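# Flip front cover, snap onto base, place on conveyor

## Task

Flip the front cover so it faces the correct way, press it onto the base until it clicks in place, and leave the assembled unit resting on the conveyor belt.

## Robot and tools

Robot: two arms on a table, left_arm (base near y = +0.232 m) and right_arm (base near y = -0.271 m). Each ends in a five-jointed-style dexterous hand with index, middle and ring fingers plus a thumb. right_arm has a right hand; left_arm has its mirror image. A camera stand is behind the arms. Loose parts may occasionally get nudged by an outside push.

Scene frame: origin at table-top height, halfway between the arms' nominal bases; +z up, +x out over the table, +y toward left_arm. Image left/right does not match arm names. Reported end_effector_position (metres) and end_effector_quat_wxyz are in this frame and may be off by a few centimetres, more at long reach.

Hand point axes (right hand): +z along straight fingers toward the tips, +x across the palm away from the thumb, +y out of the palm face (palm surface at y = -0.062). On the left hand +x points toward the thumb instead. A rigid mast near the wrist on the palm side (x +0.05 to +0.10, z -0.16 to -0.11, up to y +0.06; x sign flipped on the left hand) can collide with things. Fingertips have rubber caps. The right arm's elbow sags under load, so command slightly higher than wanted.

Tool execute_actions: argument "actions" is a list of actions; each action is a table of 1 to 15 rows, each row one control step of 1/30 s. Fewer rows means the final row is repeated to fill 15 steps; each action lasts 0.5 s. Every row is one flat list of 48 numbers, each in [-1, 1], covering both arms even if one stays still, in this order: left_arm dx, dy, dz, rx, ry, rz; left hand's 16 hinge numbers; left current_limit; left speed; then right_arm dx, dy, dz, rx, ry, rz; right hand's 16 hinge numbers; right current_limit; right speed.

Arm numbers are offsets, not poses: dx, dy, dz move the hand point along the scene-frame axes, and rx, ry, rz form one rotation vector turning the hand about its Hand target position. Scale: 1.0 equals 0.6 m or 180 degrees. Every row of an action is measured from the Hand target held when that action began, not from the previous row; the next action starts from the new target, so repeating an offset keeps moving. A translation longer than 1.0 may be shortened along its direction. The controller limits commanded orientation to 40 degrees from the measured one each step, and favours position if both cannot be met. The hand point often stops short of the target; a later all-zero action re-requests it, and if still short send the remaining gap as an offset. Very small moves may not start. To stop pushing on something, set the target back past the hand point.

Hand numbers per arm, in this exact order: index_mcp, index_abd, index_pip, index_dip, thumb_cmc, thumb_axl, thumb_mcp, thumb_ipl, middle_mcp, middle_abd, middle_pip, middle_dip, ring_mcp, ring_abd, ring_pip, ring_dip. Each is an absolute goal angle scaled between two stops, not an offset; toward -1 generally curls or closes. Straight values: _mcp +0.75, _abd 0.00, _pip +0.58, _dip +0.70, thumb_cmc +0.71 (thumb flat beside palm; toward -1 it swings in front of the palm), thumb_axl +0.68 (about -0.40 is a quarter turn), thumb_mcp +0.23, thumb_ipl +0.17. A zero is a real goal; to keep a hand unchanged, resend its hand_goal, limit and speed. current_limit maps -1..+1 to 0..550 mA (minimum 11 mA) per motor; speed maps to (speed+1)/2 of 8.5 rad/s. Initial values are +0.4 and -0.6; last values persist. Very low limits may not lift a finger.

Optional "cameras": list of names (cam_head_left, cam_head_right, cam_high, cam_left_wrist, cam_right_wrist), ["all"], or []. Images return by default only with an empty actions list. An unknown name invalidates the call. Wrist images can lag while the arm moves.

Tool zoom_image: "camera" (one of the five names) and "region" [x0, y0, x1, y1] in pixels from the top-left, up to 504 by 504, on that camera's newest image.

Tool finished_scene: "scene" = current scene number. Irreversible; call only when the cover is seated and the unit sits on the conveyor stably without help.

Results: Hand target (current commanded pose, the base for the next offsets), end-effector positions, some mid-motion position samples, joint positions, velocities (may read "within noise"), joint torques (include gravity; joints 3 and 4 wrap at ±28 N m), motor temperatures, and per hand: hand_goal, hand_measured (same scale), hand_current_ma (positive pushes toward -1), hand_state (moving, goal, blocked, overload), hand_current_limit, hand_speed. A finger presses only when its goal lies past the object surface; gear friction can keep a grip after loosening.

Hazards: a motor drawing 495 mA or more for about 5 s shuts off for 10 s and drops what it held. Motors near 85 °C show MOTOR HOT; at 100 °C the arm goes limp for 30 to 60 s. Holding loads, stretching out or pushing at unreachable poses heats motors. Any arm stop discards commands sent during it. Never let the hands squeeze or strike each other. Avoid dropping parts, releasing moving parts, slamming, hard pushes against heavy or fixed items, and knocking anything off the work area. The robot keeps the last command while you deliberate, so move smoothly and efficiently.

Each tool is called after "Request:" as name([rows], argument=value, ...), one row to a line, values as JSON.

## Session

Request:
execute_actions(actions=[])

Scene clock: 0.00 s.
left_arm: end_effector_position=(+0.6837, +0.4543, +0.2187) hand_goal=(+0.754, +0.000, +0.576, +0.696, +0.714, +0.678, +0.226, +0.168, +0.754, +0.000, +0.576, +0.696, +0.754, +0.000, +0.576, +0.696) hand_measured=(+0.754, +0.000, +0.576, +0.696, +0.714, +0.678, +0.226, +0.168, +0.754, +0.000, +0.576, +0.696, +0.754, +0.000, +0.576, +0.696) hand_current_ma=(+0, +0, +0, +0, +0, +0, +0, +0, +0, +0, +0, +0, +0, +0, +0, +0) hand_state=(goal, goal, goal, goal, goal, goal, goal, goal, goal, goal, goal, goal, goal, goal, goal, goal) hand_current_limit=0.40 hand_speed=-0.60 end_effector_quat_wxyz=(+0.016, +0.228, +0.969, +0.088) | right_arm: end_effector_position=(+0.2068, +0.0802, +0.3586) hand_goal=(+0.754, +0.000, +0.576, +0.696, +0.714, +0.678, +0.226, +0.168, +0.754, +0.000, +0.576, +0.696, +0.754, +0.000, +0.576, +0.696) hand_measured=(+0.754, +0.000, +0.576, +0.696, +0.714, +0.678, +0.226, +0.168, +0.754, +0.000, +0.576, +0.696, +0.754, +0.000, +0.576, +0.696) hand_current_ma=(+0, +0, +0, +0, +0, +0, +0, +0, +0, +0, +0, +0, +0, +0, +0, +0) hand_state=(goal, goal, goal, goal, goal, goal, goal, goal, goal, goal, goal, goal, goal, goal, goal, goal) hand_current_limit=0.40 hand_speed=-0.60 end_effector_quat_wxyz=(+0.191, -0.019, +0.973, +0.128)
Joint positions: left_arm=[0.151 2.261 2.397 -1.609 -0.152 -0.945] | right_arm=[1.146 0.896 1.072 -1.35 0.244 -0.477]
Joint velocities: within noise
Joint torques (N m): no reading
Motor temperatures (°C): left_arm=[29 30 36 29 28 28] | right_arm=[27 32 41 25 29 25]
Heat: left arm: hottest elbow 36 °C; right arm: hottest elbow 41 °C.
Hand target: left_arm +0.6879, +0.4550, +0.2269; +0.026, +0.227, +0.969, +0.092 | right_arm +0.2081, +0.0834, +0.3715; +0.195, -0.017, +0.971, +0.139
camera_calibration:
cam_left_wrist: T_world_to_cam=[[0.39512, -0.907374, -0.143362, 0.143765], [-0.696476, -0.397657, 0.59732, 0.487055], [-0.599001, -0.136165, -0.789086, 0.774157], [0, 0, 0, 1]] pos_world=[0.746138, 0.429542, 0.34056]
cam_right_wrist: T_world_to_cam=[[0.668711, 0.591852, 0.450041, -0.315549], [0.179934, -0.716109, 0.674397, -0.266958], [0.721422, -0.369998, -0.585364, 0.219826], [0, 0, 0, 1]] pos_world=[0.100458, 0.0769223, 0.450724]

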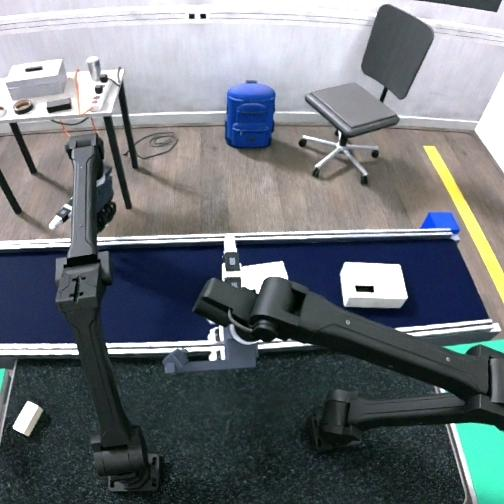

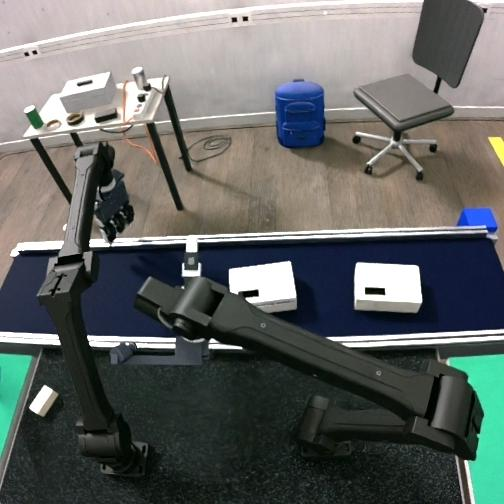

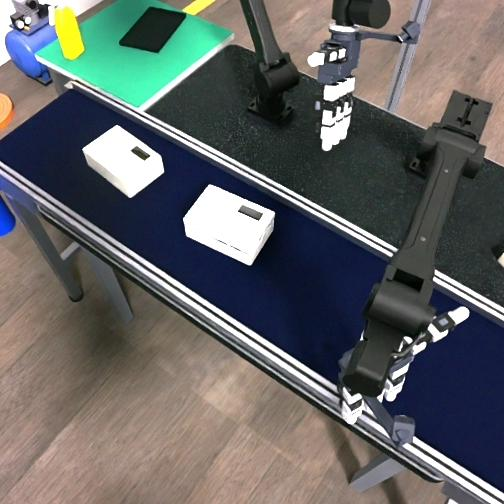

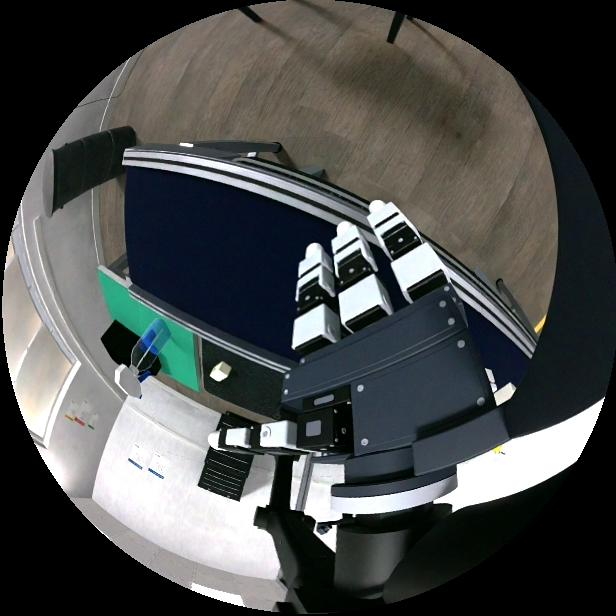

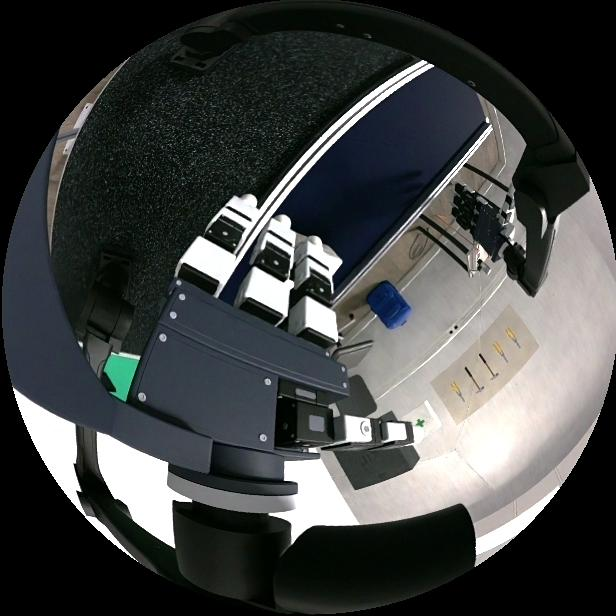

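Request:
zoom_image(camera="cam_high", region=[70, 115, 290, 275])

Request:
zoom_image(camera="cam_head_right", region=[220, 250, 440, 330])

Request:
zoom_image(camera="cam_head_left", region=[220, 250, 420, 320])

Scaled by 2.291.

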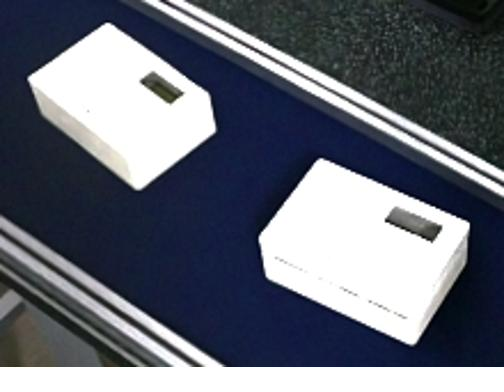

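Scaled by 2.291.

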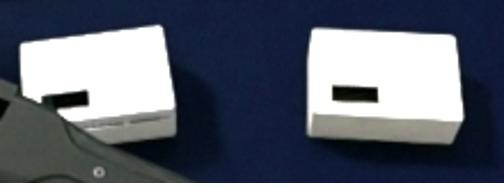

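Scaled by 2.520.

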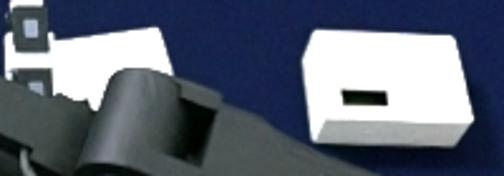

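Request:
execute_actions([
  [[0,0,0,0,0,0,0.754,0,0.576,0.696,0.714,0.678,0.226,0.168,0.754,0,0.576,0.696,0.754,0,0.576,0.696,0.4,-0.6,0.05,0,0,-0.042,0.06,0,0.754,0.2,0.576,0.696,0.714,0.678,0.226,0.168,0.45,0,0.25,0.5,0.754,-0.2,0.576,0.696,0.4,-0.6]],
  [[0,0,0,0,0,0,0.754,0,0.576,0.696,0.714,0.678,0.226,0.168,0.754,0,0.576,0.696,0.754,0,0.576,0.696,0.4,-0.6,0.1,0,0,-0.042,0.06,0,0.754,0.42,0.576,0.696,0.714,0.678,0.226,0.168,0.137,0,-0.08,0.26,0.754,-0.42,0.576,0.696,0.4,-0.6]],
  [[0,0,0,0,0,0,0.754,0,0.576,0.696,0.714,0.678,0.226,0.168,0.754,0,0.576,0.696,0.754,0,0.576,0.696,0.4,-0.6,0.12,-0.04,0,0,0,0,0.754,0.42,0.576,0.696,0.714,0.678,0.226,0.168,0.137,0,-0.08,0.26,0.754,-0.42,0.576,0.696,0.4,-0.6]],
], cameras=["all"])

Scene clock: 110.13 s.
left_arm: end_effector_position=(+0.6837, +0.4543, +0.2187) hand_goal=(+0.754, +0.000, +0.576, +0.696, +0.714, +0.678, +0.226, +0.168, +0.754, +0.000, +0.576, +0.696, +0.754, +0.000, +0.576, +0.696) hand_measured=(+0.754, +0.000, +0.576, +0.696, +0.714, +0.678, +0.224, +0.168, +0.754, +0.000, +0.576, +0.696, +0.754, +0.000, +0.576, +0.696) hand_current_ma=(+0, +0, +0, +0, +0, +0, -1, +0, +0, +0, +0, +0, +0, +0, +0, +0) hand_state=(goal, goal, goal, goal, goal, goal, goal, goal, goal, goal, goal, goal, goal, goal, goal, goal) hand_current_limit=0.40 hand_speed=-0.60 end_effector_quat_wxyz=(+0.016, +0.228, +0.969, +0.088) | right_arm: end_effector_position=(+0.3642, +0.0488, +0.3487) hand_goal=(+0.754, +0.420, +0.576, +0.696, +0.714, +0.678, +0.226, +0.168, +0.138, +0.000, -0.080, +0.260, +0.754, -0.420, +0.576, +0.696) hand_measured=(+0.752, +0.416, +0.576, +0.696, +0.714, +0.678, +0.224, +0.168, +0.150, +0.000, -0.074, +0.264, +0.754, -0.416, +0.576, +0.696) hand_current_ma=(-1, -7, +1, +0, +0, -1, -6, +0, +30, +0, +12, +5, -1, +6, +1, +0) hand_state=(goal, goal, goal, goal, goal, goal, goal, goal, goal, goal, goal, goal, goal, goal, goal, goal) hand_current_limit=0.40 hand_speed=-0.60 end_effector_quat_wxyz=(+0.018, -0.005, +1.000, +0.023)
Joint positions: left_arm=[0.151 2.261 2.397 -1.609 -0.152 -0.945] | right_arm=[0.612 1.32 1.476 -1.671 -0.015 -0.933]
Joint torques (N m): left_arm=[0.38 -19.31 10.32 0.5 -0.16 0] | right_arm=[-1.55 -6.53 14.69 0.25 -0.24 -0.25]
Motor temperatures (°C): left_arm=[29 42 46 29 29 28] | right_arm=[27 32 52 25 28 25]
Heat: left arm: hottest elbow 46 °C; right arm: hottest elbow 52 °C.
Hand target: left_arm +0.6879, +0.4550, +0.2269; +0.026, +0.227, +0.969, +0.092 | right_arm +0.3702, +0.0594, +0.3715; +0.006, -0.016, +1.000, +0.011
Off the commanded pose: left_arm 0.009 m, 1 deg | right_arm 0.026 m, 2 deg.
joint sent to its limit (right arm) — joint 4 (wrist pitch), lower limit. The joint targets are off in orientation, not in position.
Step readings (end_effector_position of left_arm | right_arm):
0: (+0.6837, +0.4543, +0.2187) | (+0.2068, +0.0802, +0.3586)
1: (+0.6837, +0.4543, +0.2187) | (+0.2065, +0.0803, +0.3582)
2: (+0.6837, +0.4543, +0.2187) | (+0.2047, +0.0798, +0.3563)
4: (+0.6837, +0.4543, +0.2187) | (+0.2067, +0.0774, +0.3519)
8: (+0.6837, +0.4543, +0.2187) | (+0.2324, +0.0753, +0.3465)
15: (+0.6837, +0.4543, +0.2187) | (+0.2359, +0.0747, +0.3419)
16: (+0.6837, +0.4543, +0.2187) | (+0.2351, +0.0746, +0.3429)
17: (+0.6837, +0.4543, +0.2187) | (+0.2346, +0.0740, +0.3441)
19: (+0.6837, +0.4543, +0.2187) | (+0.2438, +0.0744, +0.3501)
23: (+0.6837, +0.4543, +0.2187) | (+0.2901, +0.0743, +0.3556)
30: (+0.6837, +0.4543, +0.2187) | (+0.2979, +0.0733, +0.3429)
31: (+0.6837, +0.4543, +0.2187) | (+0.2974, +0.0733, +0.3435)
32: (+0.6837, +0.4543, +0.2187) | (+0.2994, +0.0721, +0.3447)
34: (+0.6837, +0.4543, +0.2187) | (+0.3101, +0.0693, +0.3495)
38: (+0.6837, +0.4543, +0.2187) | (+0.3521, +0.0519, +0.3547)
45: (+0.6837, +0.4543, +0.2187) | (+0.3660, +0.0467, +0.3462)
camera_calibration:
cam_left_wrist: T_world_to_cam=[[0.39512, -0.907374, -0.143362, 0.143765], [-0.696476, -0.397657, 0.59732, 0.487055], [-0.599001, -0.136165, -0.789086, 0.774157], [0, 0, 0, 1]] pos_world=[0.746138, 0.429542, 0.34056]
cam_right_wrist: T_world_to_cam=[[0.773713, 0.630387, 0.0630948, -0.302916], [0.409195, -0.57328, 0.709866, -0.413997], [0.483661, -0.523414, -0.701505, 0.223451], [0, 0, 0, 1]] pos_world=[0.295701, 0.0705759, 0.469747]

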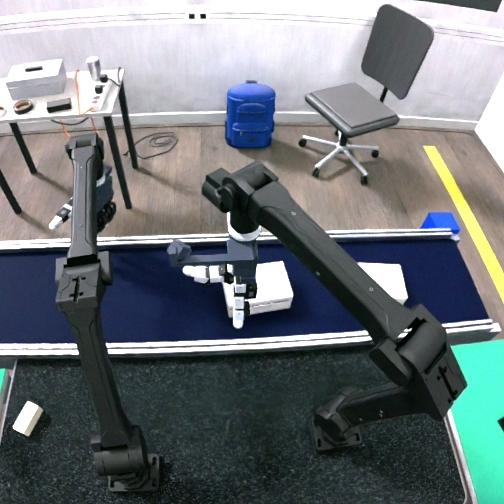

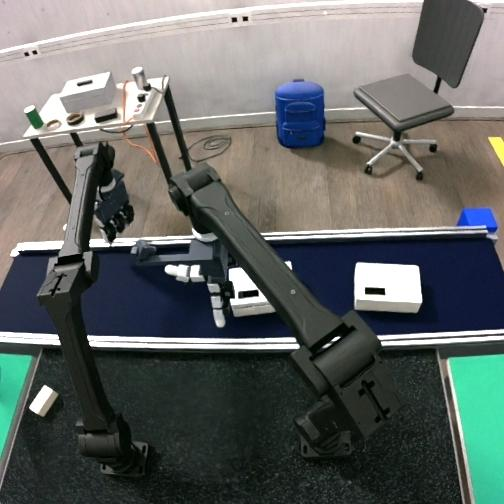

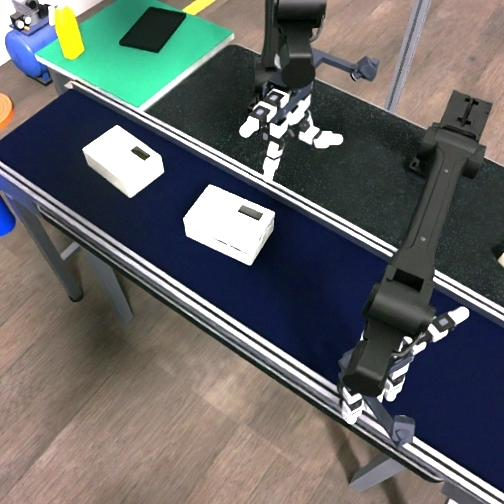

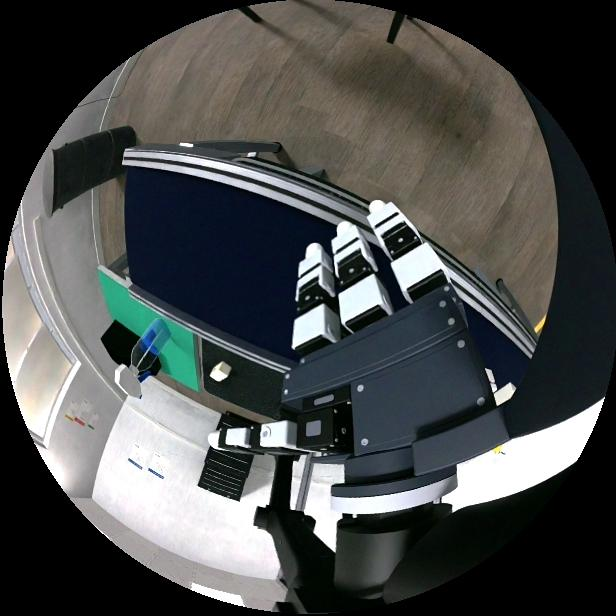

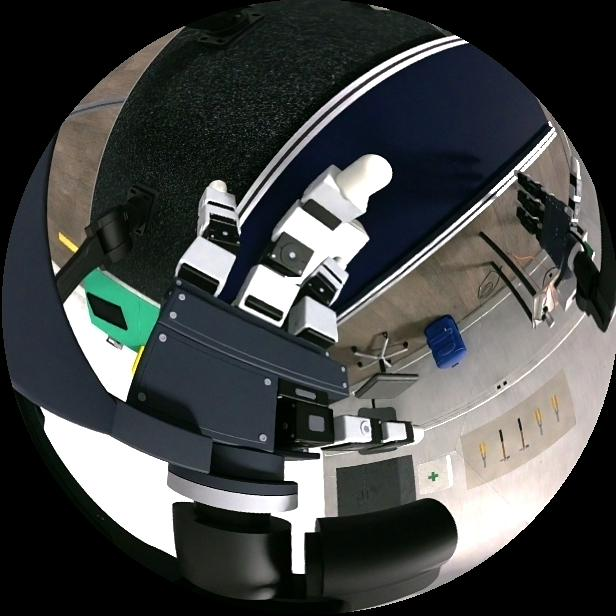

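Request:
execute_actions([
  [[0,0,0,0,0,0,0.754,0,0.576,0.696,0.714,0.678,0.226,0.168,0.754,0,0.576,0.696,0.754,0,0.576,0.696,0.4,-0.6,0.08,-0.08,-0.03,0,0,0,0.754,0.42,0.576,0.696,0.714,0.678,0.226,0.168,0.137,0,-0.08,0.26,0.754,-0.42,0.576,0.696,0.4,-0.6]],
  [[0,0,0,0,0,0,0.754,0,0.576,0.696,0.714,0.678,0.226,0.168,0.754,0,0.576,0.696,0.754,0,0.576,0.696,0.4,-0.6,0.08,-0.07,-0.03,0,0,0,0.754,0.42,0.576,0.696,0.714,0.678,0.226,0.168,0.137,0,-0.08,0.26,0.754,-0.42,0.576,0.696,0.4,-0.6]],
], cameras=["cam_right_wrist","cam_high","cam_head_left"])

Scene clock: 126.73 s.
left_arm: end_effector_position=(+0.6837, +0.4543, +0.2187) hand_goal=(+0.754, +0.000, +0.576, +0.696, +0.714, +0.678, +0.226, +0.168, +0.754, +0.000, +0.576, +0.696, +0.754, +0.000, +0.576, +0.696) hand_measured=(+0.754, +0.000, +0.576, +0.696, +0.714, +0.678, +0.224, +0.168, +0.754, +0.000, +0.576, +0.696, +0.754, +0.000, +0.576, +0.696) hand_current_ma=(+0, +0, +0, +0, +0, +0, -1, +0, +0, +0, +0, +0, +0, +0, +0, +0) hand_state=(goal, goal, goal, goal, goal, goal, goal, goal, goal, goal, goal, goal, goal, goal, goal, goal) hand_current_limit=0.40 hand_speed=-0.60 end_effector_quat_wxyz=(+0.016, +0.228, +0.969, +0.088) | right_arm: end_effector_position=(+0.4567, -0.0393, +0.3151) hand_goal=(+0.754, +0.420, +0.576, +0.696, +0.714, +0.678, +0.226, +0.168, +0.138, +0.000, -0.080, +0.260, +0.754, -0.420, +0.576, +0.696) hand_measured=(+0.752, +0.416, +0.576, +0.696, +0.714, +0.678, +0.224, +0.168, +0.148, +0.000, -0.074, +0.264, +0.752, -0.416, +0.576, +0.696) hand_current_ma=(-3, -6, +1, +0, +0, -1, -6, +0, +23, +0, +12, +5, -2, +6, +1, +0) hand_state=(goal, goal, goal, goal, goal, goal, goal, goal, goal, goal, goal, goal, goal, goal, goal, goal) hand_current_limit=0.40 hand_speed=-0.60 end_effector_quat_wxyz=(-0.011, -0.006, +1.000, +0.003)
Joint positions: left_arm=[0.151 2.261 2.397 -1.609 -0.152 -0.945] | right_arm=[0.311 1.461 1.542 -1.671 -0.013 -1.235]
Joint torques (N m): left_arm=[0.44 -19.31 10.32 0.49 -0.16 0] | right_arm=[-1.55 -8.64 14.41 0.06 -0.28 -0.24]
Heat: left arm: hottest elbow 46 °C; right arm: hottest elbow 54 °C.
Hand target: left_arm +0.6879, +0.4550, +0.2269; +0.026, +0.227, +0.969, +0.092 | right_arm +0.4662, -0.0306, +0.3357; +0.007, -0.016, +1.000, +0.011
Off the commanded pose: left_arm 0.009 m, 1 deg | right_arm 0.024 m, 3 deg.
joint sent to its limit (right arm) — joint 4 (wrist pitch), lower limit. The joint targets still meet the commanded pose.
Step readings (end_effector_position of left_arm | right_arm):
0: (+0.6837, +0.4543, +0.2187) | (+0.3642, +0.0488, +0.3487)
1: (+0.6837, +0.4543, +0.2187) | (+0.3642, +0.0486, +0.3487)
2: (+0.6837, +0.4543, +0.2187) | (+0.3650, +0.0473, +0.3483)
4: (+0.6837, +0.4543, +0.2187) | (+0.3720, +0.0396, +0.3473)
8: (+0.6837, +0.4543, +0.2187) | (+0.3995, +0.0115, +0.3392)
15: (+0.6837, +0.4543, +0.2187) | (+0.4112, -0.0004, +0.3287)
16: (+0.6837, +0.4543, +0.2187) | (+0.4108, +0.0000, +0.3288)
17: (+0.6837, +0.4543, +0.2187) | (+0.4123, -0.0016, +0.3292)
19: (+0.6837, +0.4543, +0.2187) | (+0.4188, -0.0051, +0.3308)
23: (+0.6837, +0.4543, +0.2187) | (+0.4444, -0.0287, +0.3250)
30: (+0.6837, +0.4543, +0.2187) | (+0.4566, -0.0416, +0.3109)
camera_calibration:
cam_right_wrist: T_world_to_cam=[[0.774045, 0.633086, -0.00745105, -0.294691], [0.451486, -0.543684, 0.707508, -0.495919], [0.443863, -0.551008, -0.706666, 0.127848], [0, 0, 0, 1]] pos_world=[0.395258, -0.0126134, 0.439017]
Images, in order (width x height): cam_head_left 504x504, cam_high 504x504, cam_right_wrist 616x616.

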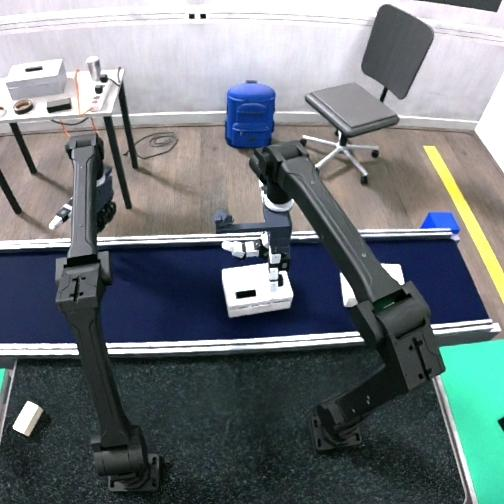

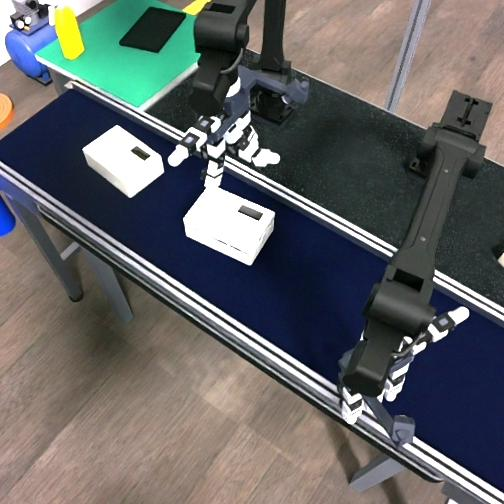

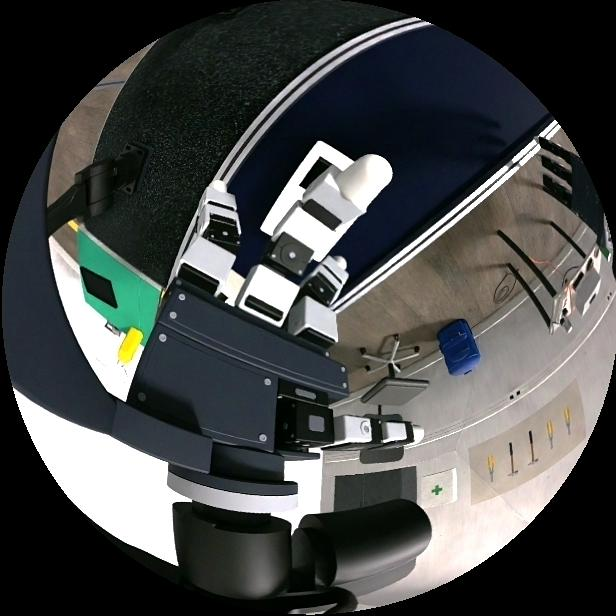

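Request:
zoom_image(camera="cam_right_wrist", region=[180, 100, 440, 320])

Request:
zoom_image(camera="cam_head_left", region=[210, 200, 310, 340])

Request:
zoom_image(camera="cam_high", region=[160, 90, 310, 280])

Scaled by 1.938 from the camera's 616x616 image, which has a finer 880x880 frame.

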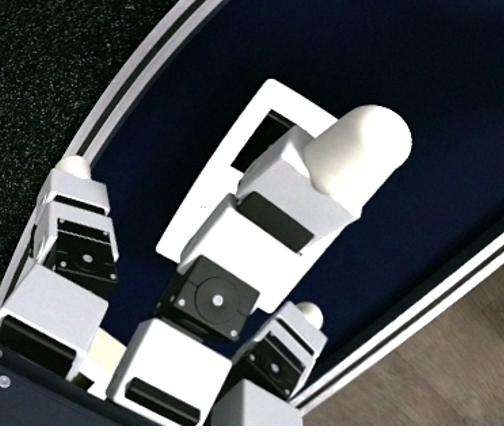

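Scaled by 3.600.

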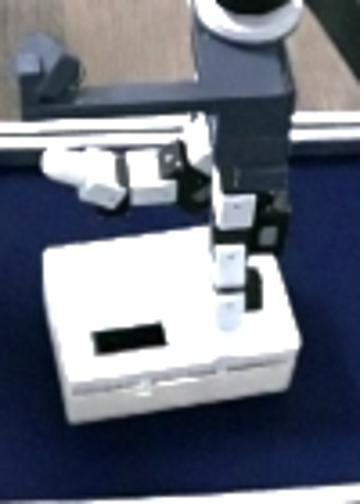

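Scaled by 2.653.

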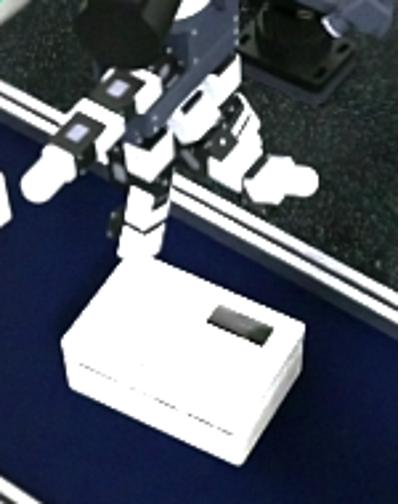

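Request:
execute_actions([
  [[0,0,0,0,0,0,0.754,0,0.576,0.696,0.714,0.678,0.226,0.168,0.754,0,0.576,0.696,0.754,0,0.576,0.696,0.4,-0.6,0.03,0.02,-0.08,0,0,0.02,0.754,0.42,0.576,0.696,0.714,0.678,0.226,0.168,-0.05,0,-0.9,-0.17,0.754,-0.42,0.576,0.696,0.4,-0.6]],
  [[0,0,0,0,0,0,0.754,0,0.576,0.696,0.714,0.678,0.226,0.168,0.754,0,0.576,0.696,0.754,0,0.576,0.696,0.4,-0.6,0,0,-0.08,0,0,0.015,0.754,0.42,0.576,0.696,0.714,0.678,0.226,0.168,-0.05,0,-0.9,-0.17,0.754,-0.42,0.576,0.696,0.4,-0.6]],
], cameras=["cam_right_wrist","cam_high","cam_head_left","cam_head_right"])

Request:
zoom_image(camera="cam_right_wrist", region=[180, 100, 440, 320])

Request:
zoom_image(camera="cam_high", region=[160, 130, 310, 280])

Request:
zoom_image(camera="cam_head_left", region=[210, 220, 310, 330])

Scene clock: 154.00 s.
left_arm: end_effector_position=(+0.6837, +0.4543, +0.2187) hand_goal=(+0.754, +0.000, +0.576, +0.696, +0.714, +0.678, +0.226, +0.168, +0.754, +0.000, +0.576, +0.696, +0.754, +0.000, +0.576, +0.696) hand_measured=(+0.754, +0.000, +0.576, +0.696, +0.714, +0.678, +0.224, +0.168, +0.754, +0.000, +0.576, +0.696, +0.754, +0.000, +0.576, +0.696) hand_current_ma=(+0, +0, +0, +0, +0, +0, -1, +0, +0, +0, +0, +0, +0, +0, +0, +0) hand_state=(goal, goal, goal, goal, goal, goal, goal, goal, goal, goal, goal, goal, goal, goal, goal, goal) hand_current_limit=0.40 hand_speed=-0.60 end_effector_quat_wxyz=(+0.016, +0.228, +0.969, +0.088) | right_arm: end_effector_position=(+0.4856, -0.0210, +0.2499) hand_goal=(+0.754, +0.420, +0.576, +0.696, +0.714, +0.678, +0.226, +0.168, -0.050, +0.000, -0.900, -0.170, +0.754, -0.420, +0.576, +0.696) hand_measured=(+0.752, +0.416, +0.576, +0.696, +0.714, +0.678, +0.224, +0.168, -0.038, +0.000, -0.896, -0.168, +0.752, -0.416, +0.576, +0.696) hand_current_ma=(-3, -6, +1, +0, +0, -1, -6, +0, +29, +0, +7, +3, -2, +6, +1, +0) hand_state=(goal, goal, goal, goal, goal, goal, goal, goal, goal, goal, goal, goal, goal, goal, goal, goal) hand_current_limit=0.40 hand_speed=-0.60 end_effector_quat_wxyz=(+0.012, -0.064, +0.998, +0.012)
Joint positions: left_arm=[0.151 2.261 2.397 -1.609 -0.152 -0.945] | right_arm=[0.315 1.54 1.451 -1.452 -0.015 -1.346]
Joint torques (N m): left_arm=[0.44 -19.31 10.3 0.5 -0.16 0] | right_arm=[-1.9 -9.64 8.35 0.85 -0.29 -0.22]
Heat: left arm: hottest elbow 47 °C; right arm: hottest elbow 53 °C.
Hand target: left_arm +0.6879, +0.4550, +0.2269; +0.026, +0.227, +0.969, +0.092 | right_arm +0.4841, -0.0186, +0.2396; +0.006, -0.071, +0.997, +0.012
Off the commanded pose: left_arm 0.009 m, 1 deg | right_arm 0.011 m, 1 deg.
Step readings (end_effector_position of left_arm | right_arm):
0: (+0.6837, +0.4543, +0.2187) | (+0.4567, -0.0393, +0.3151)
1: (+0.6837, +0.4543, +0.2187) | (+0.4566, -0.0392, +0.3151)
2: (+0.6837, +0.4543, +0.2187) | (+0.4574, -0.0385, +0.3148)
4: (+0.6837, +0.4543, +0.2187) | (+0.4636, -0.0351, +0.3136)
8: (+0.6837, +0.4543, +0.2187) | (+0.4766, -0.0282, +0.3025)
15: (+0.6837, +0.4543, +0.2187) | (+0.4830, -0.0248, +0.2895)
16: (+0.6837, +0.4543, +0.2187) | (+0.4832, -0.0246, +0.2894)
17: (+0.6837, +0.4543, +0.2187) | (+0.4844, -0.0239, +0.2885)
19: (+0.6837, +0.4543, +0.2187) | (+0.4873, -0.0223, +0.2812)
23: (+0.6837, +0.4543, +0.2187) | (+0.4838, -0.0227, +0.2591)
30: (+0.6837, +0.4543, +0.2187) | (+0.4855, -0.0213, +0.2498)
camera_calibration:
cam_right_wrist: T_world_to_cam=[[0.695648, 0.717226, 0.040763, -0.301361], [0.477541, -0.504073, 0.719628, -0.467737], [0.536683, -0.481142, -0.693162, 0.0320242], [0, 0, 0, 1]] pos_world=[0.415818, -0.00422168, 0.371079]
Images, in order (width x height): cam_head_left 504x504, cam_head_right 504x504, cam_high 504x504, cam_right_wrist 616x616.

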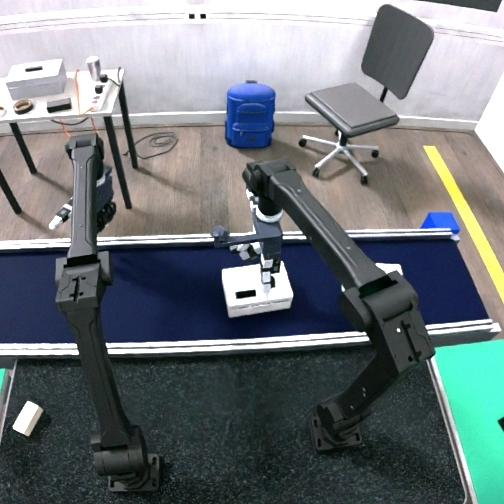

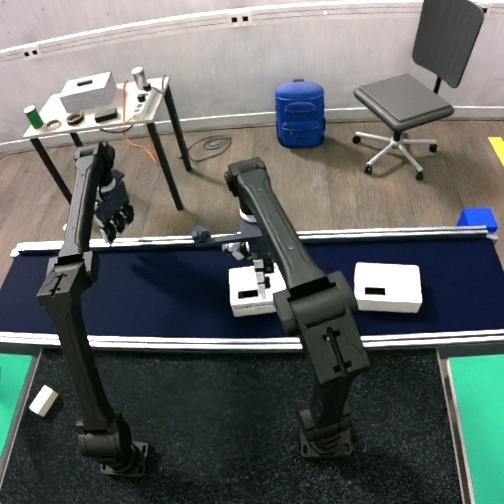

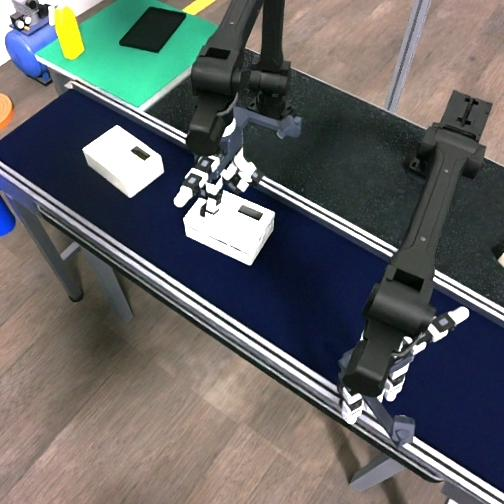

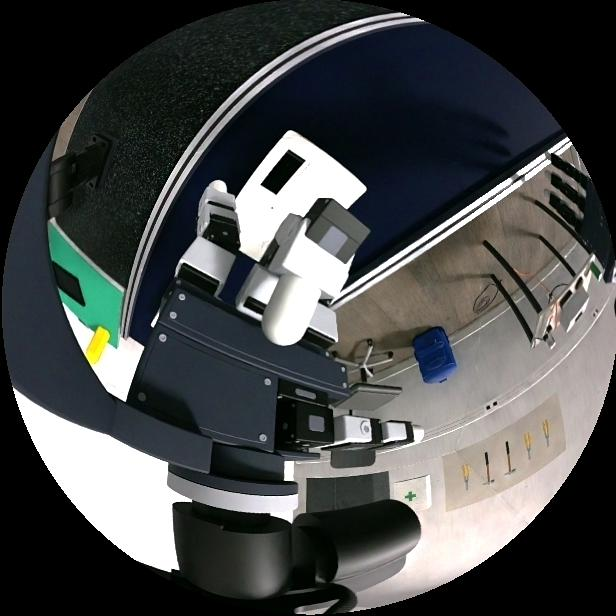

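Scaled by 1.938 from the camera's 616x616 image, which has a finer 880x880 frame.

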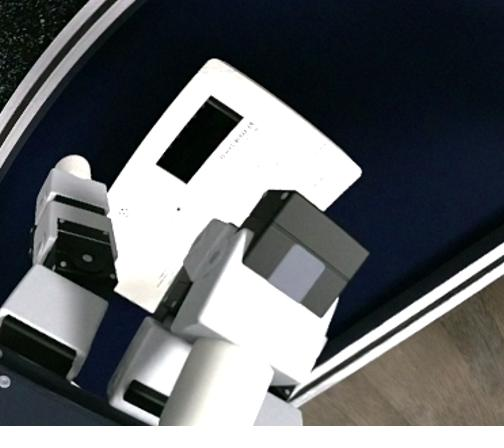

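Scaled by 3.360.

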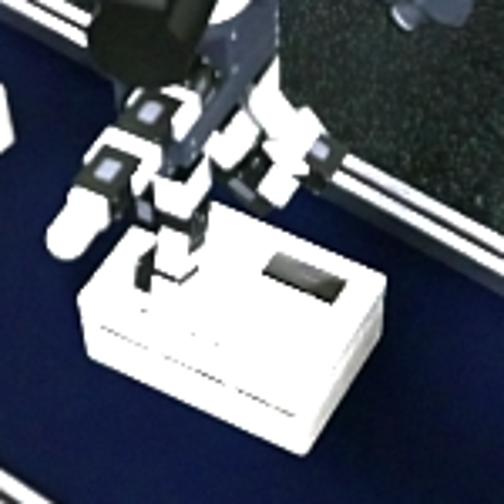

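Scaled by 4.582.

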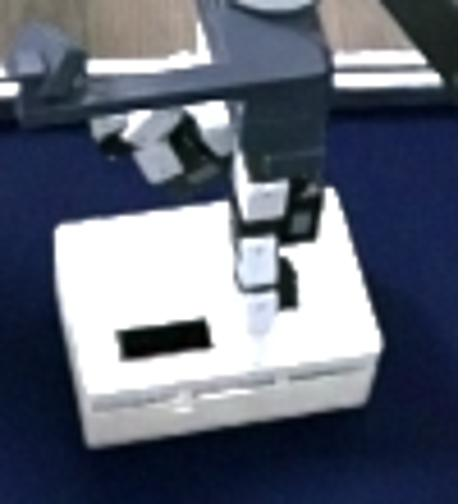

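Request:
execute_actions([
  [[0,0,0,0,0,0,0.754,0,0.576,0.696,0.714,0.678,0.226,0.168,0.754,0,0.576,0.696,0.754,0,0.576,0.696,0.4,-0.6,-0.004,-0.006,-0.06,0,0,0,0.754,0.42,0.576,0.696,0.714,0.678,0.226,0.168,-0.05,0,-0.9,-0.17,0.754,-0.42,0.576,0.696,0.4,-0.6]],
], cameras=["cam_right_wrist","cam_high","cam_head_left"])

Request:
zoom_image(camera="cam_right_wrist", region=[180, 100, 440, 320])

Request:
zoom_image(camera="cam_high", region=[160, 130, 310, 280])

Request:
zoom_image(camera="cam_head_left", region=[210, 220, 310, 330])

Scene clock: 174.43 s.
left_arm: end_effector_position=(+0.6837, +0.4543, +0.2187) hand_goal=(+0.754, +0.000, +0.576, +0.696, +0.714, +0.678, +0.226, +0.168, +0.754, +0.000, +0.576, +0.696, +0.754, +0.000, +0.576, +0.696) hand_measured=(+0.754, +0.000, +0.576, +0.696, +0.714, +0.678, +0.224, +0.168, +0.754, +0.000, +0.576, +0.696, +0.754, +0.000, +0.576, +0.696) hand_current_ma=(+0, +0, +0, +0, +0, +0, -1, +0, +0, +0, +0, +0, +0, +0, +0, +0) hand_state=(goal, goal, goal, goal, goal, goal, goal, goal, goal, goal, goal, goal, goal, goal, goal, goal) hand_current_limit=0.40 hand_speed=-0.60 end_effector_quat_wxyz=(+0.016, +0.228, +0.969, +0.088) | right_arm: end_effector_position=(+0.4826, -0.0218, +0.2143) hand_goal=(+0.754, +0.420, +0.576, +0.696, +0.714, +0.678, +0.226, +0.168, -0.050, +0.000, -0.900, -0.170, +0.754, -0.420, +0.576, +0.696) hand_measured=(+0.752, +0.416, +0.576, +0.696, +0.714, +0.678, +0.224, +0.168, -0.038, +0.000, -0.896, -0.168, +0.752, -0.416, +0.576, +0.696) hand_current_ma=(-3, -6, +1, +0, +0, -1, -6, +0, +28, +0, +6, +3, -2, +6, +1, +0) hand_state=(goal, goal, goal, goal, goal, goal, goal, goal, goal, goal, goal, goal, goal, goal, goal, goal) hand_current_limit=0.40 hand_speed=-0.60 end_effector_quat_wxyz=(+0.013, -0.066, +0.998, +0.012)
Joint positions: left_arm=[0.151 2.261 2.397 -1.609 -0.152 -0.945] | right_arm=[0.315 1.545 1.363 -1.357 -0.015 -1.352]
Joint torques (N m): left_arm=[0.38 -19.31 10.3 0.49 -0.16 0] | right_arm=[-2.32 -9.52 8.21 0.84 -0.3 -0.24]
Heat: left arm: hottest elbow 47 °C; right arm: hottest elbow 51 °C.
Hand target: left_arm +0.6879, +0.4550, +0.2269; +0.026, +0.227, +0.969, +0.092 | right_arm +0.4818, -0.0222, +0.2036; +0.006, -0.071, +0.997, +0.012
Off the commanded pose: left_arm 0.009 m, 1 deg | right_arm 0.011 m, 1 deg.
Step readings (end_effector_position of left_arm | right_arm):
0: (+0.6837, +0.4543, +0.2187) | (+0.4856, -0.0210, +0.2499)
1: (+0.6837, +0.4543, +0.2187) | (+0.4856, -0.0209, +0.2495)
2: (+0.6837, +0.4543, +0.2187) | (+0.4863, -0.0207, +0.2477)
4: (+0.6837, +0.4543, +0.2187) | (+0.4869, -0.0204, +0.2392)
8: (+0.6837, +0.4543, +0.2187) | (+0.4805, -0.0227, +0.2190)
15: (+0.6837, +0.4543, +0.2187) | (+0.4823, -0.0220, +0.2142)
camera_calibration:
cam_right_wrist: T_world_to_cam=[[0.691488, 0.721178, 0.0417826, -0.295256], [0.479544, -0.50152, 0.72008, -0.442085], [0.540261, -0.47789, -0.692632, 0.00679182], [0, 0, 0, 1]] pos_world=[0.412495, -0.00553663, 0.335377]
Images, in order (width x height): cam_head_left 504x504, cam_high 504x504, cam_right_wrist 616x616.

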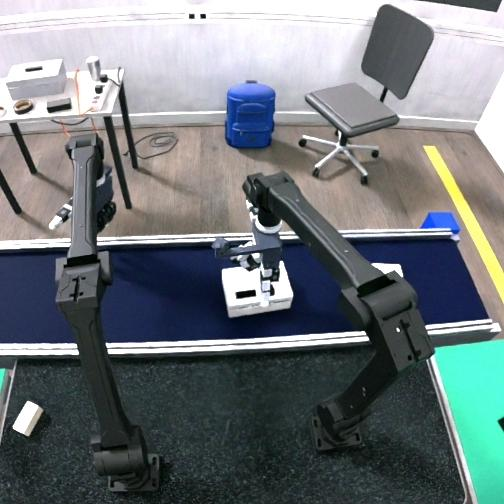

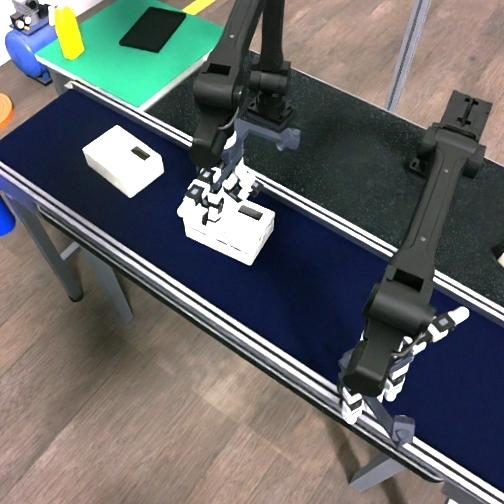

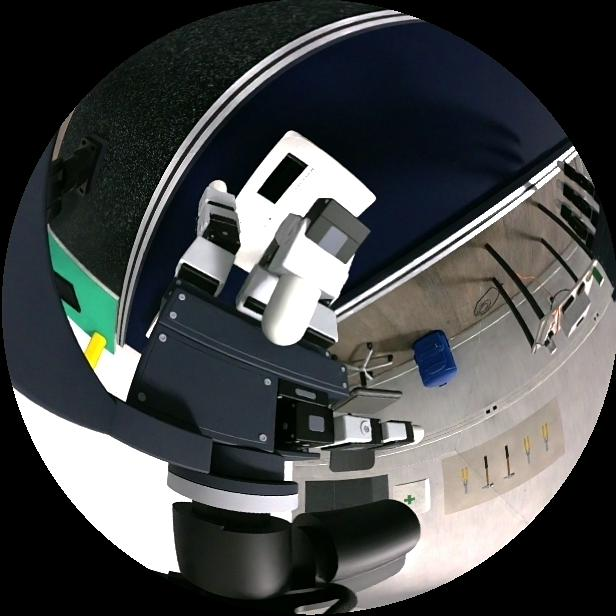

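Scaled by 1.938 from the camera's 616x616 image, which has a finer 880x880 frame.

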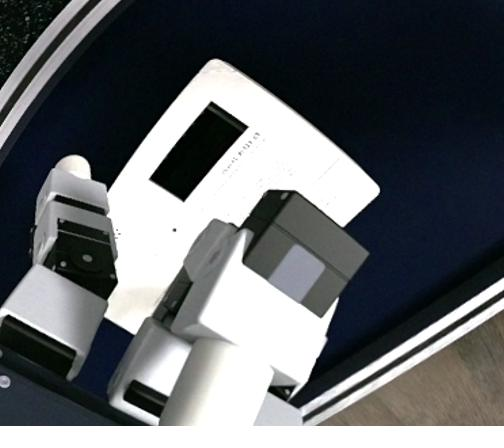

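Scaled by 3.360.

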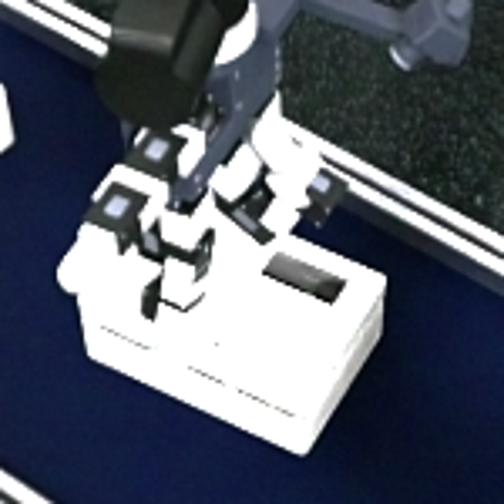

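Scaled by 4.582.

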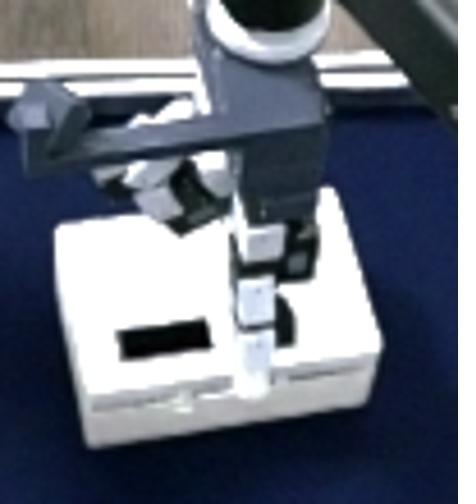

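Request:
execute_actions([
  [[0,0,0,0,0,0,0.754,0,0.576,0.696,0.714,0.678,0.226,0.168,0.754,0,0.576,0.696,0.754,0,0.576,0.696,0.4,-0.6,0,0.016,-0.034,0,0,0,0.754,0.42,0.576,0.696,0.714,0.678,0.226,0.168,-0.05,0,-0.9,-0.17,0.754,-0.42,0.576,0.696,0.4,-0.6]],
  [[0,0,0,0,0,0,0.754,0,0.576,0.696,0.714,0.678,0.226,0.168,0.754,0,0.576,0.696,0.754,0,0.576,0.696,0.4,-0.6,0,0,0,0,0,0,0.754,0.32,0.576,0.696,0.714,0.678,0.226,0.168,-0.05,0,-0.9,-0.17,0.754,-0.32,0.576,0.696,0,-0.8]],
], cameras=["cam_right_wrist","cam_high","cam_head_left"])

Request:
zoom_image(camera="cam_right_wrist", region=[180, 100, 440, 320])

Request:
zoom_image(camera="cam_high", region=[160, 130, 310, 280])

Request:
zoom_image(camera="cam_head_left", region=[210, 220, 310, 330])

Scene clock: 187.83 s.
left_arm: end_effector_position=(+0.6837, +0.4543, +0.2187) hand_goal=(+0.754, +0.000, +0.576, +0.696, +0.714, +0.678, +0.226, +0.168, +0.754, +0.000, +0.576, +0.696, +0.754, +0.000, +0.576, +0.696) hand_measured=(+0.754, +0.000, +0.576, +0.696, +0.714, +0.678, +0.224, +0.168, +0.754, +0.000, +0.576, +0.696, +0.754, +0.000, +0.576, +0.696) hand_current_ma=(+0, +0, +0, +0, +0, +0, -1, +0, +0, +0, +0, +0, +0, +0, +0, +0) hand_state=(goal, goal, goal, goal, goal, goal, goal, goal, goal, goal, goal, goal, goal, goal, goal, goal) hand_current_limit=0.40 hand_speed=-0.60 end_effector_quat_wxyz=(+0.016, +0.228, +0.969, +0.088) | right_arm: end_effector_position=(+0.4839, -0.0162, +0.1961) hand_goal=(+0.754, +0.320, +0.576, +0.696, +0.714, +0.678, +0.226, +0.168, -0.050, +0.000, -0.900, -0.170, +0.754, -0.320, +0.576, +0.696) hand_measured=(+0.752, +0.322, +0.576, +0.696, +0.714, +0.678, +0.224, +0.168, -0.038, +0.000, -0.896, -0.168, +0.752, -0.322, +0.576, +0.696) hand_current_ma=(-3, +2, +1, +0, +0, -1, -6, +0, +28, +0, +6, +3, -2, -2, +1, +0) hand_state=(goal, goal, goal, goal, goal, goal, goal, goal, goal, goal, goal, goal, goal, goal, goal, goal) hand_current_limit=0.00 hand_speed=-0.80 end_effector_quat_wxyz=(+0.015, -0.071, +0.997, +0.013)
Joint positions: left_arm=[0.151 2.261 2.397 -1.609 -0.152 -0.945] | right_arm=[0.325 1.562 1.333 -1.305 -0.015 -1.352]
Joint torques (N m): left_arm=[0.44 -19.31 10.32 0.5 -0.16 0] | right_arm=[-1.49 -9.41 8.03 0.85 -0.28 -0.03]
Heat: left arm: hottest elbow 47 °C; right arm: hottest elbow 50 °C.
Hand target: left_arm +0.6879, +0.4550, +0.2269; +0.026, +0.227, +0.969, +0.092 | right_arm +0.4818, -0.0127, +0.1832; +0.006, -0.071, +0.997, +0.012
Off the commanded pose: left_arm 0.009 m, 1 deg | right_arm 0.014 m, 1 deg.
Step readings (end_effector_position of left_arm | right_arm):
0: (+0.6837, +0.4543, +0.2187) | (+0.4826, -0.0218, +0.2143)
1: (+0.6837, +0.4543, +0.2187) | (+0.4827, -0.0218, +0.2143)
2: (+0.6837, +0.4543, +0.2187) | (+0.4833, -0.0216, +0.2138)
4: (+0.6837, +0.4543, +0.2187) | (+0.4847, -0.0206, +0.2111)
8: (+0.6837, +0.4543, +0.2187) | (+0.4839, -0.0189, +0.2022)
15: (+0.6837, +0.4543, +0.2187) | (+0.4837, -0.0165, +0.1961)
16: (+0.6837, +0.4543, +0.2187) | (+0.4838, -0.0164, +0.1961)
17: (+0.6837, +0.4543, +0.2187) | (+0.4839, -0.0164, +0.1961)
19: (+0.6837, +0.4543, +0.2187) | (+0.4839, -0.0162, +0.1961)
23: (+0.6837, +0.4543, +0.2187) | (+0.4839, -0.0162, +0.1961)
30: (+0.6837, +0.4543, +0.2187) | (+0.4839, -0.0162, +0.1961)
camera_calibration:
cam_right_wrist: T_world_to_cam=[[0.684319, 0.727714, 0.0462603, -0.296828], [0.480984, -0.498164, 0.721448, -0.427706], [0.548053, -0.47145, -0.690922, -0.00785615], [0, 0, 0, 1]] pos_world=[0.41315, -0.000765769, 0.316871]
Images, in order (width x height): cam_head_left 504x504, cam_high 504x504, cam_right_wrist 616x616.

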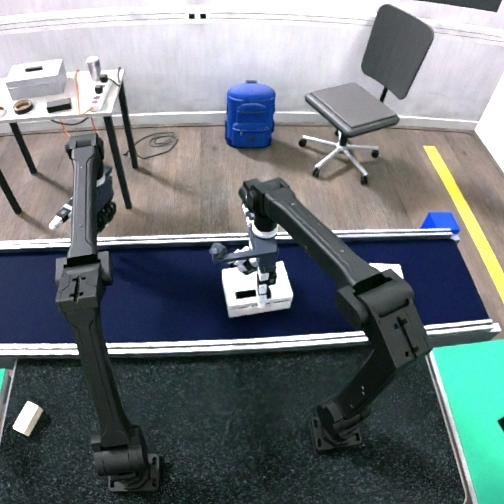

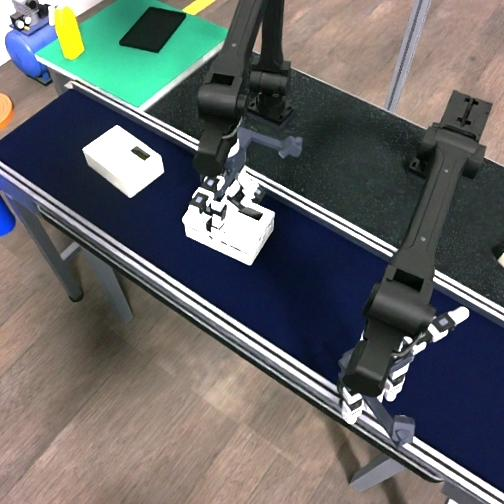

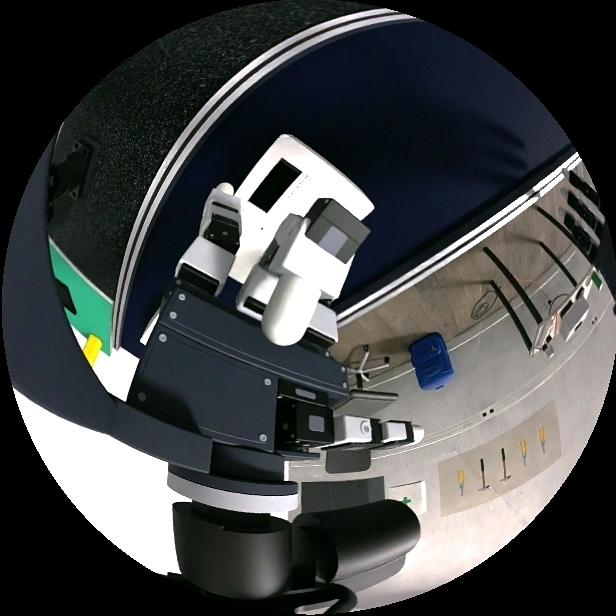

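Scaled by 1.938 from the camera's 616x616 image, which has a finer 880x880 frame.

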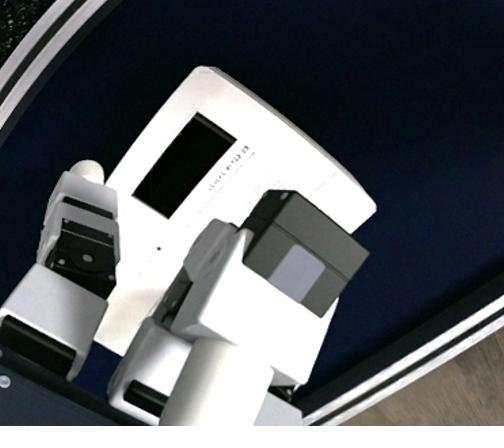

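Scaled by 3.360.

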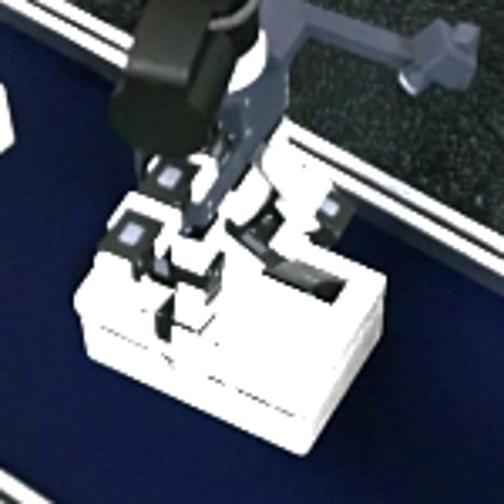

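Scaled by 4.582.

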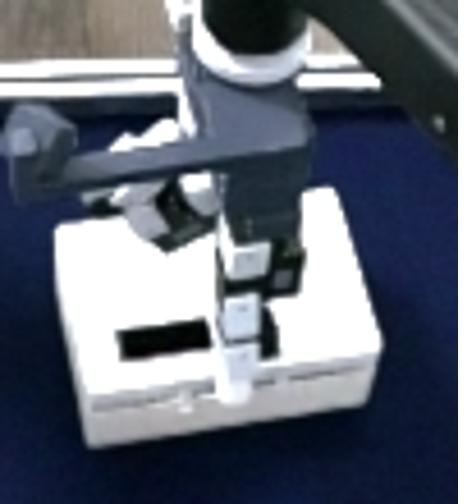

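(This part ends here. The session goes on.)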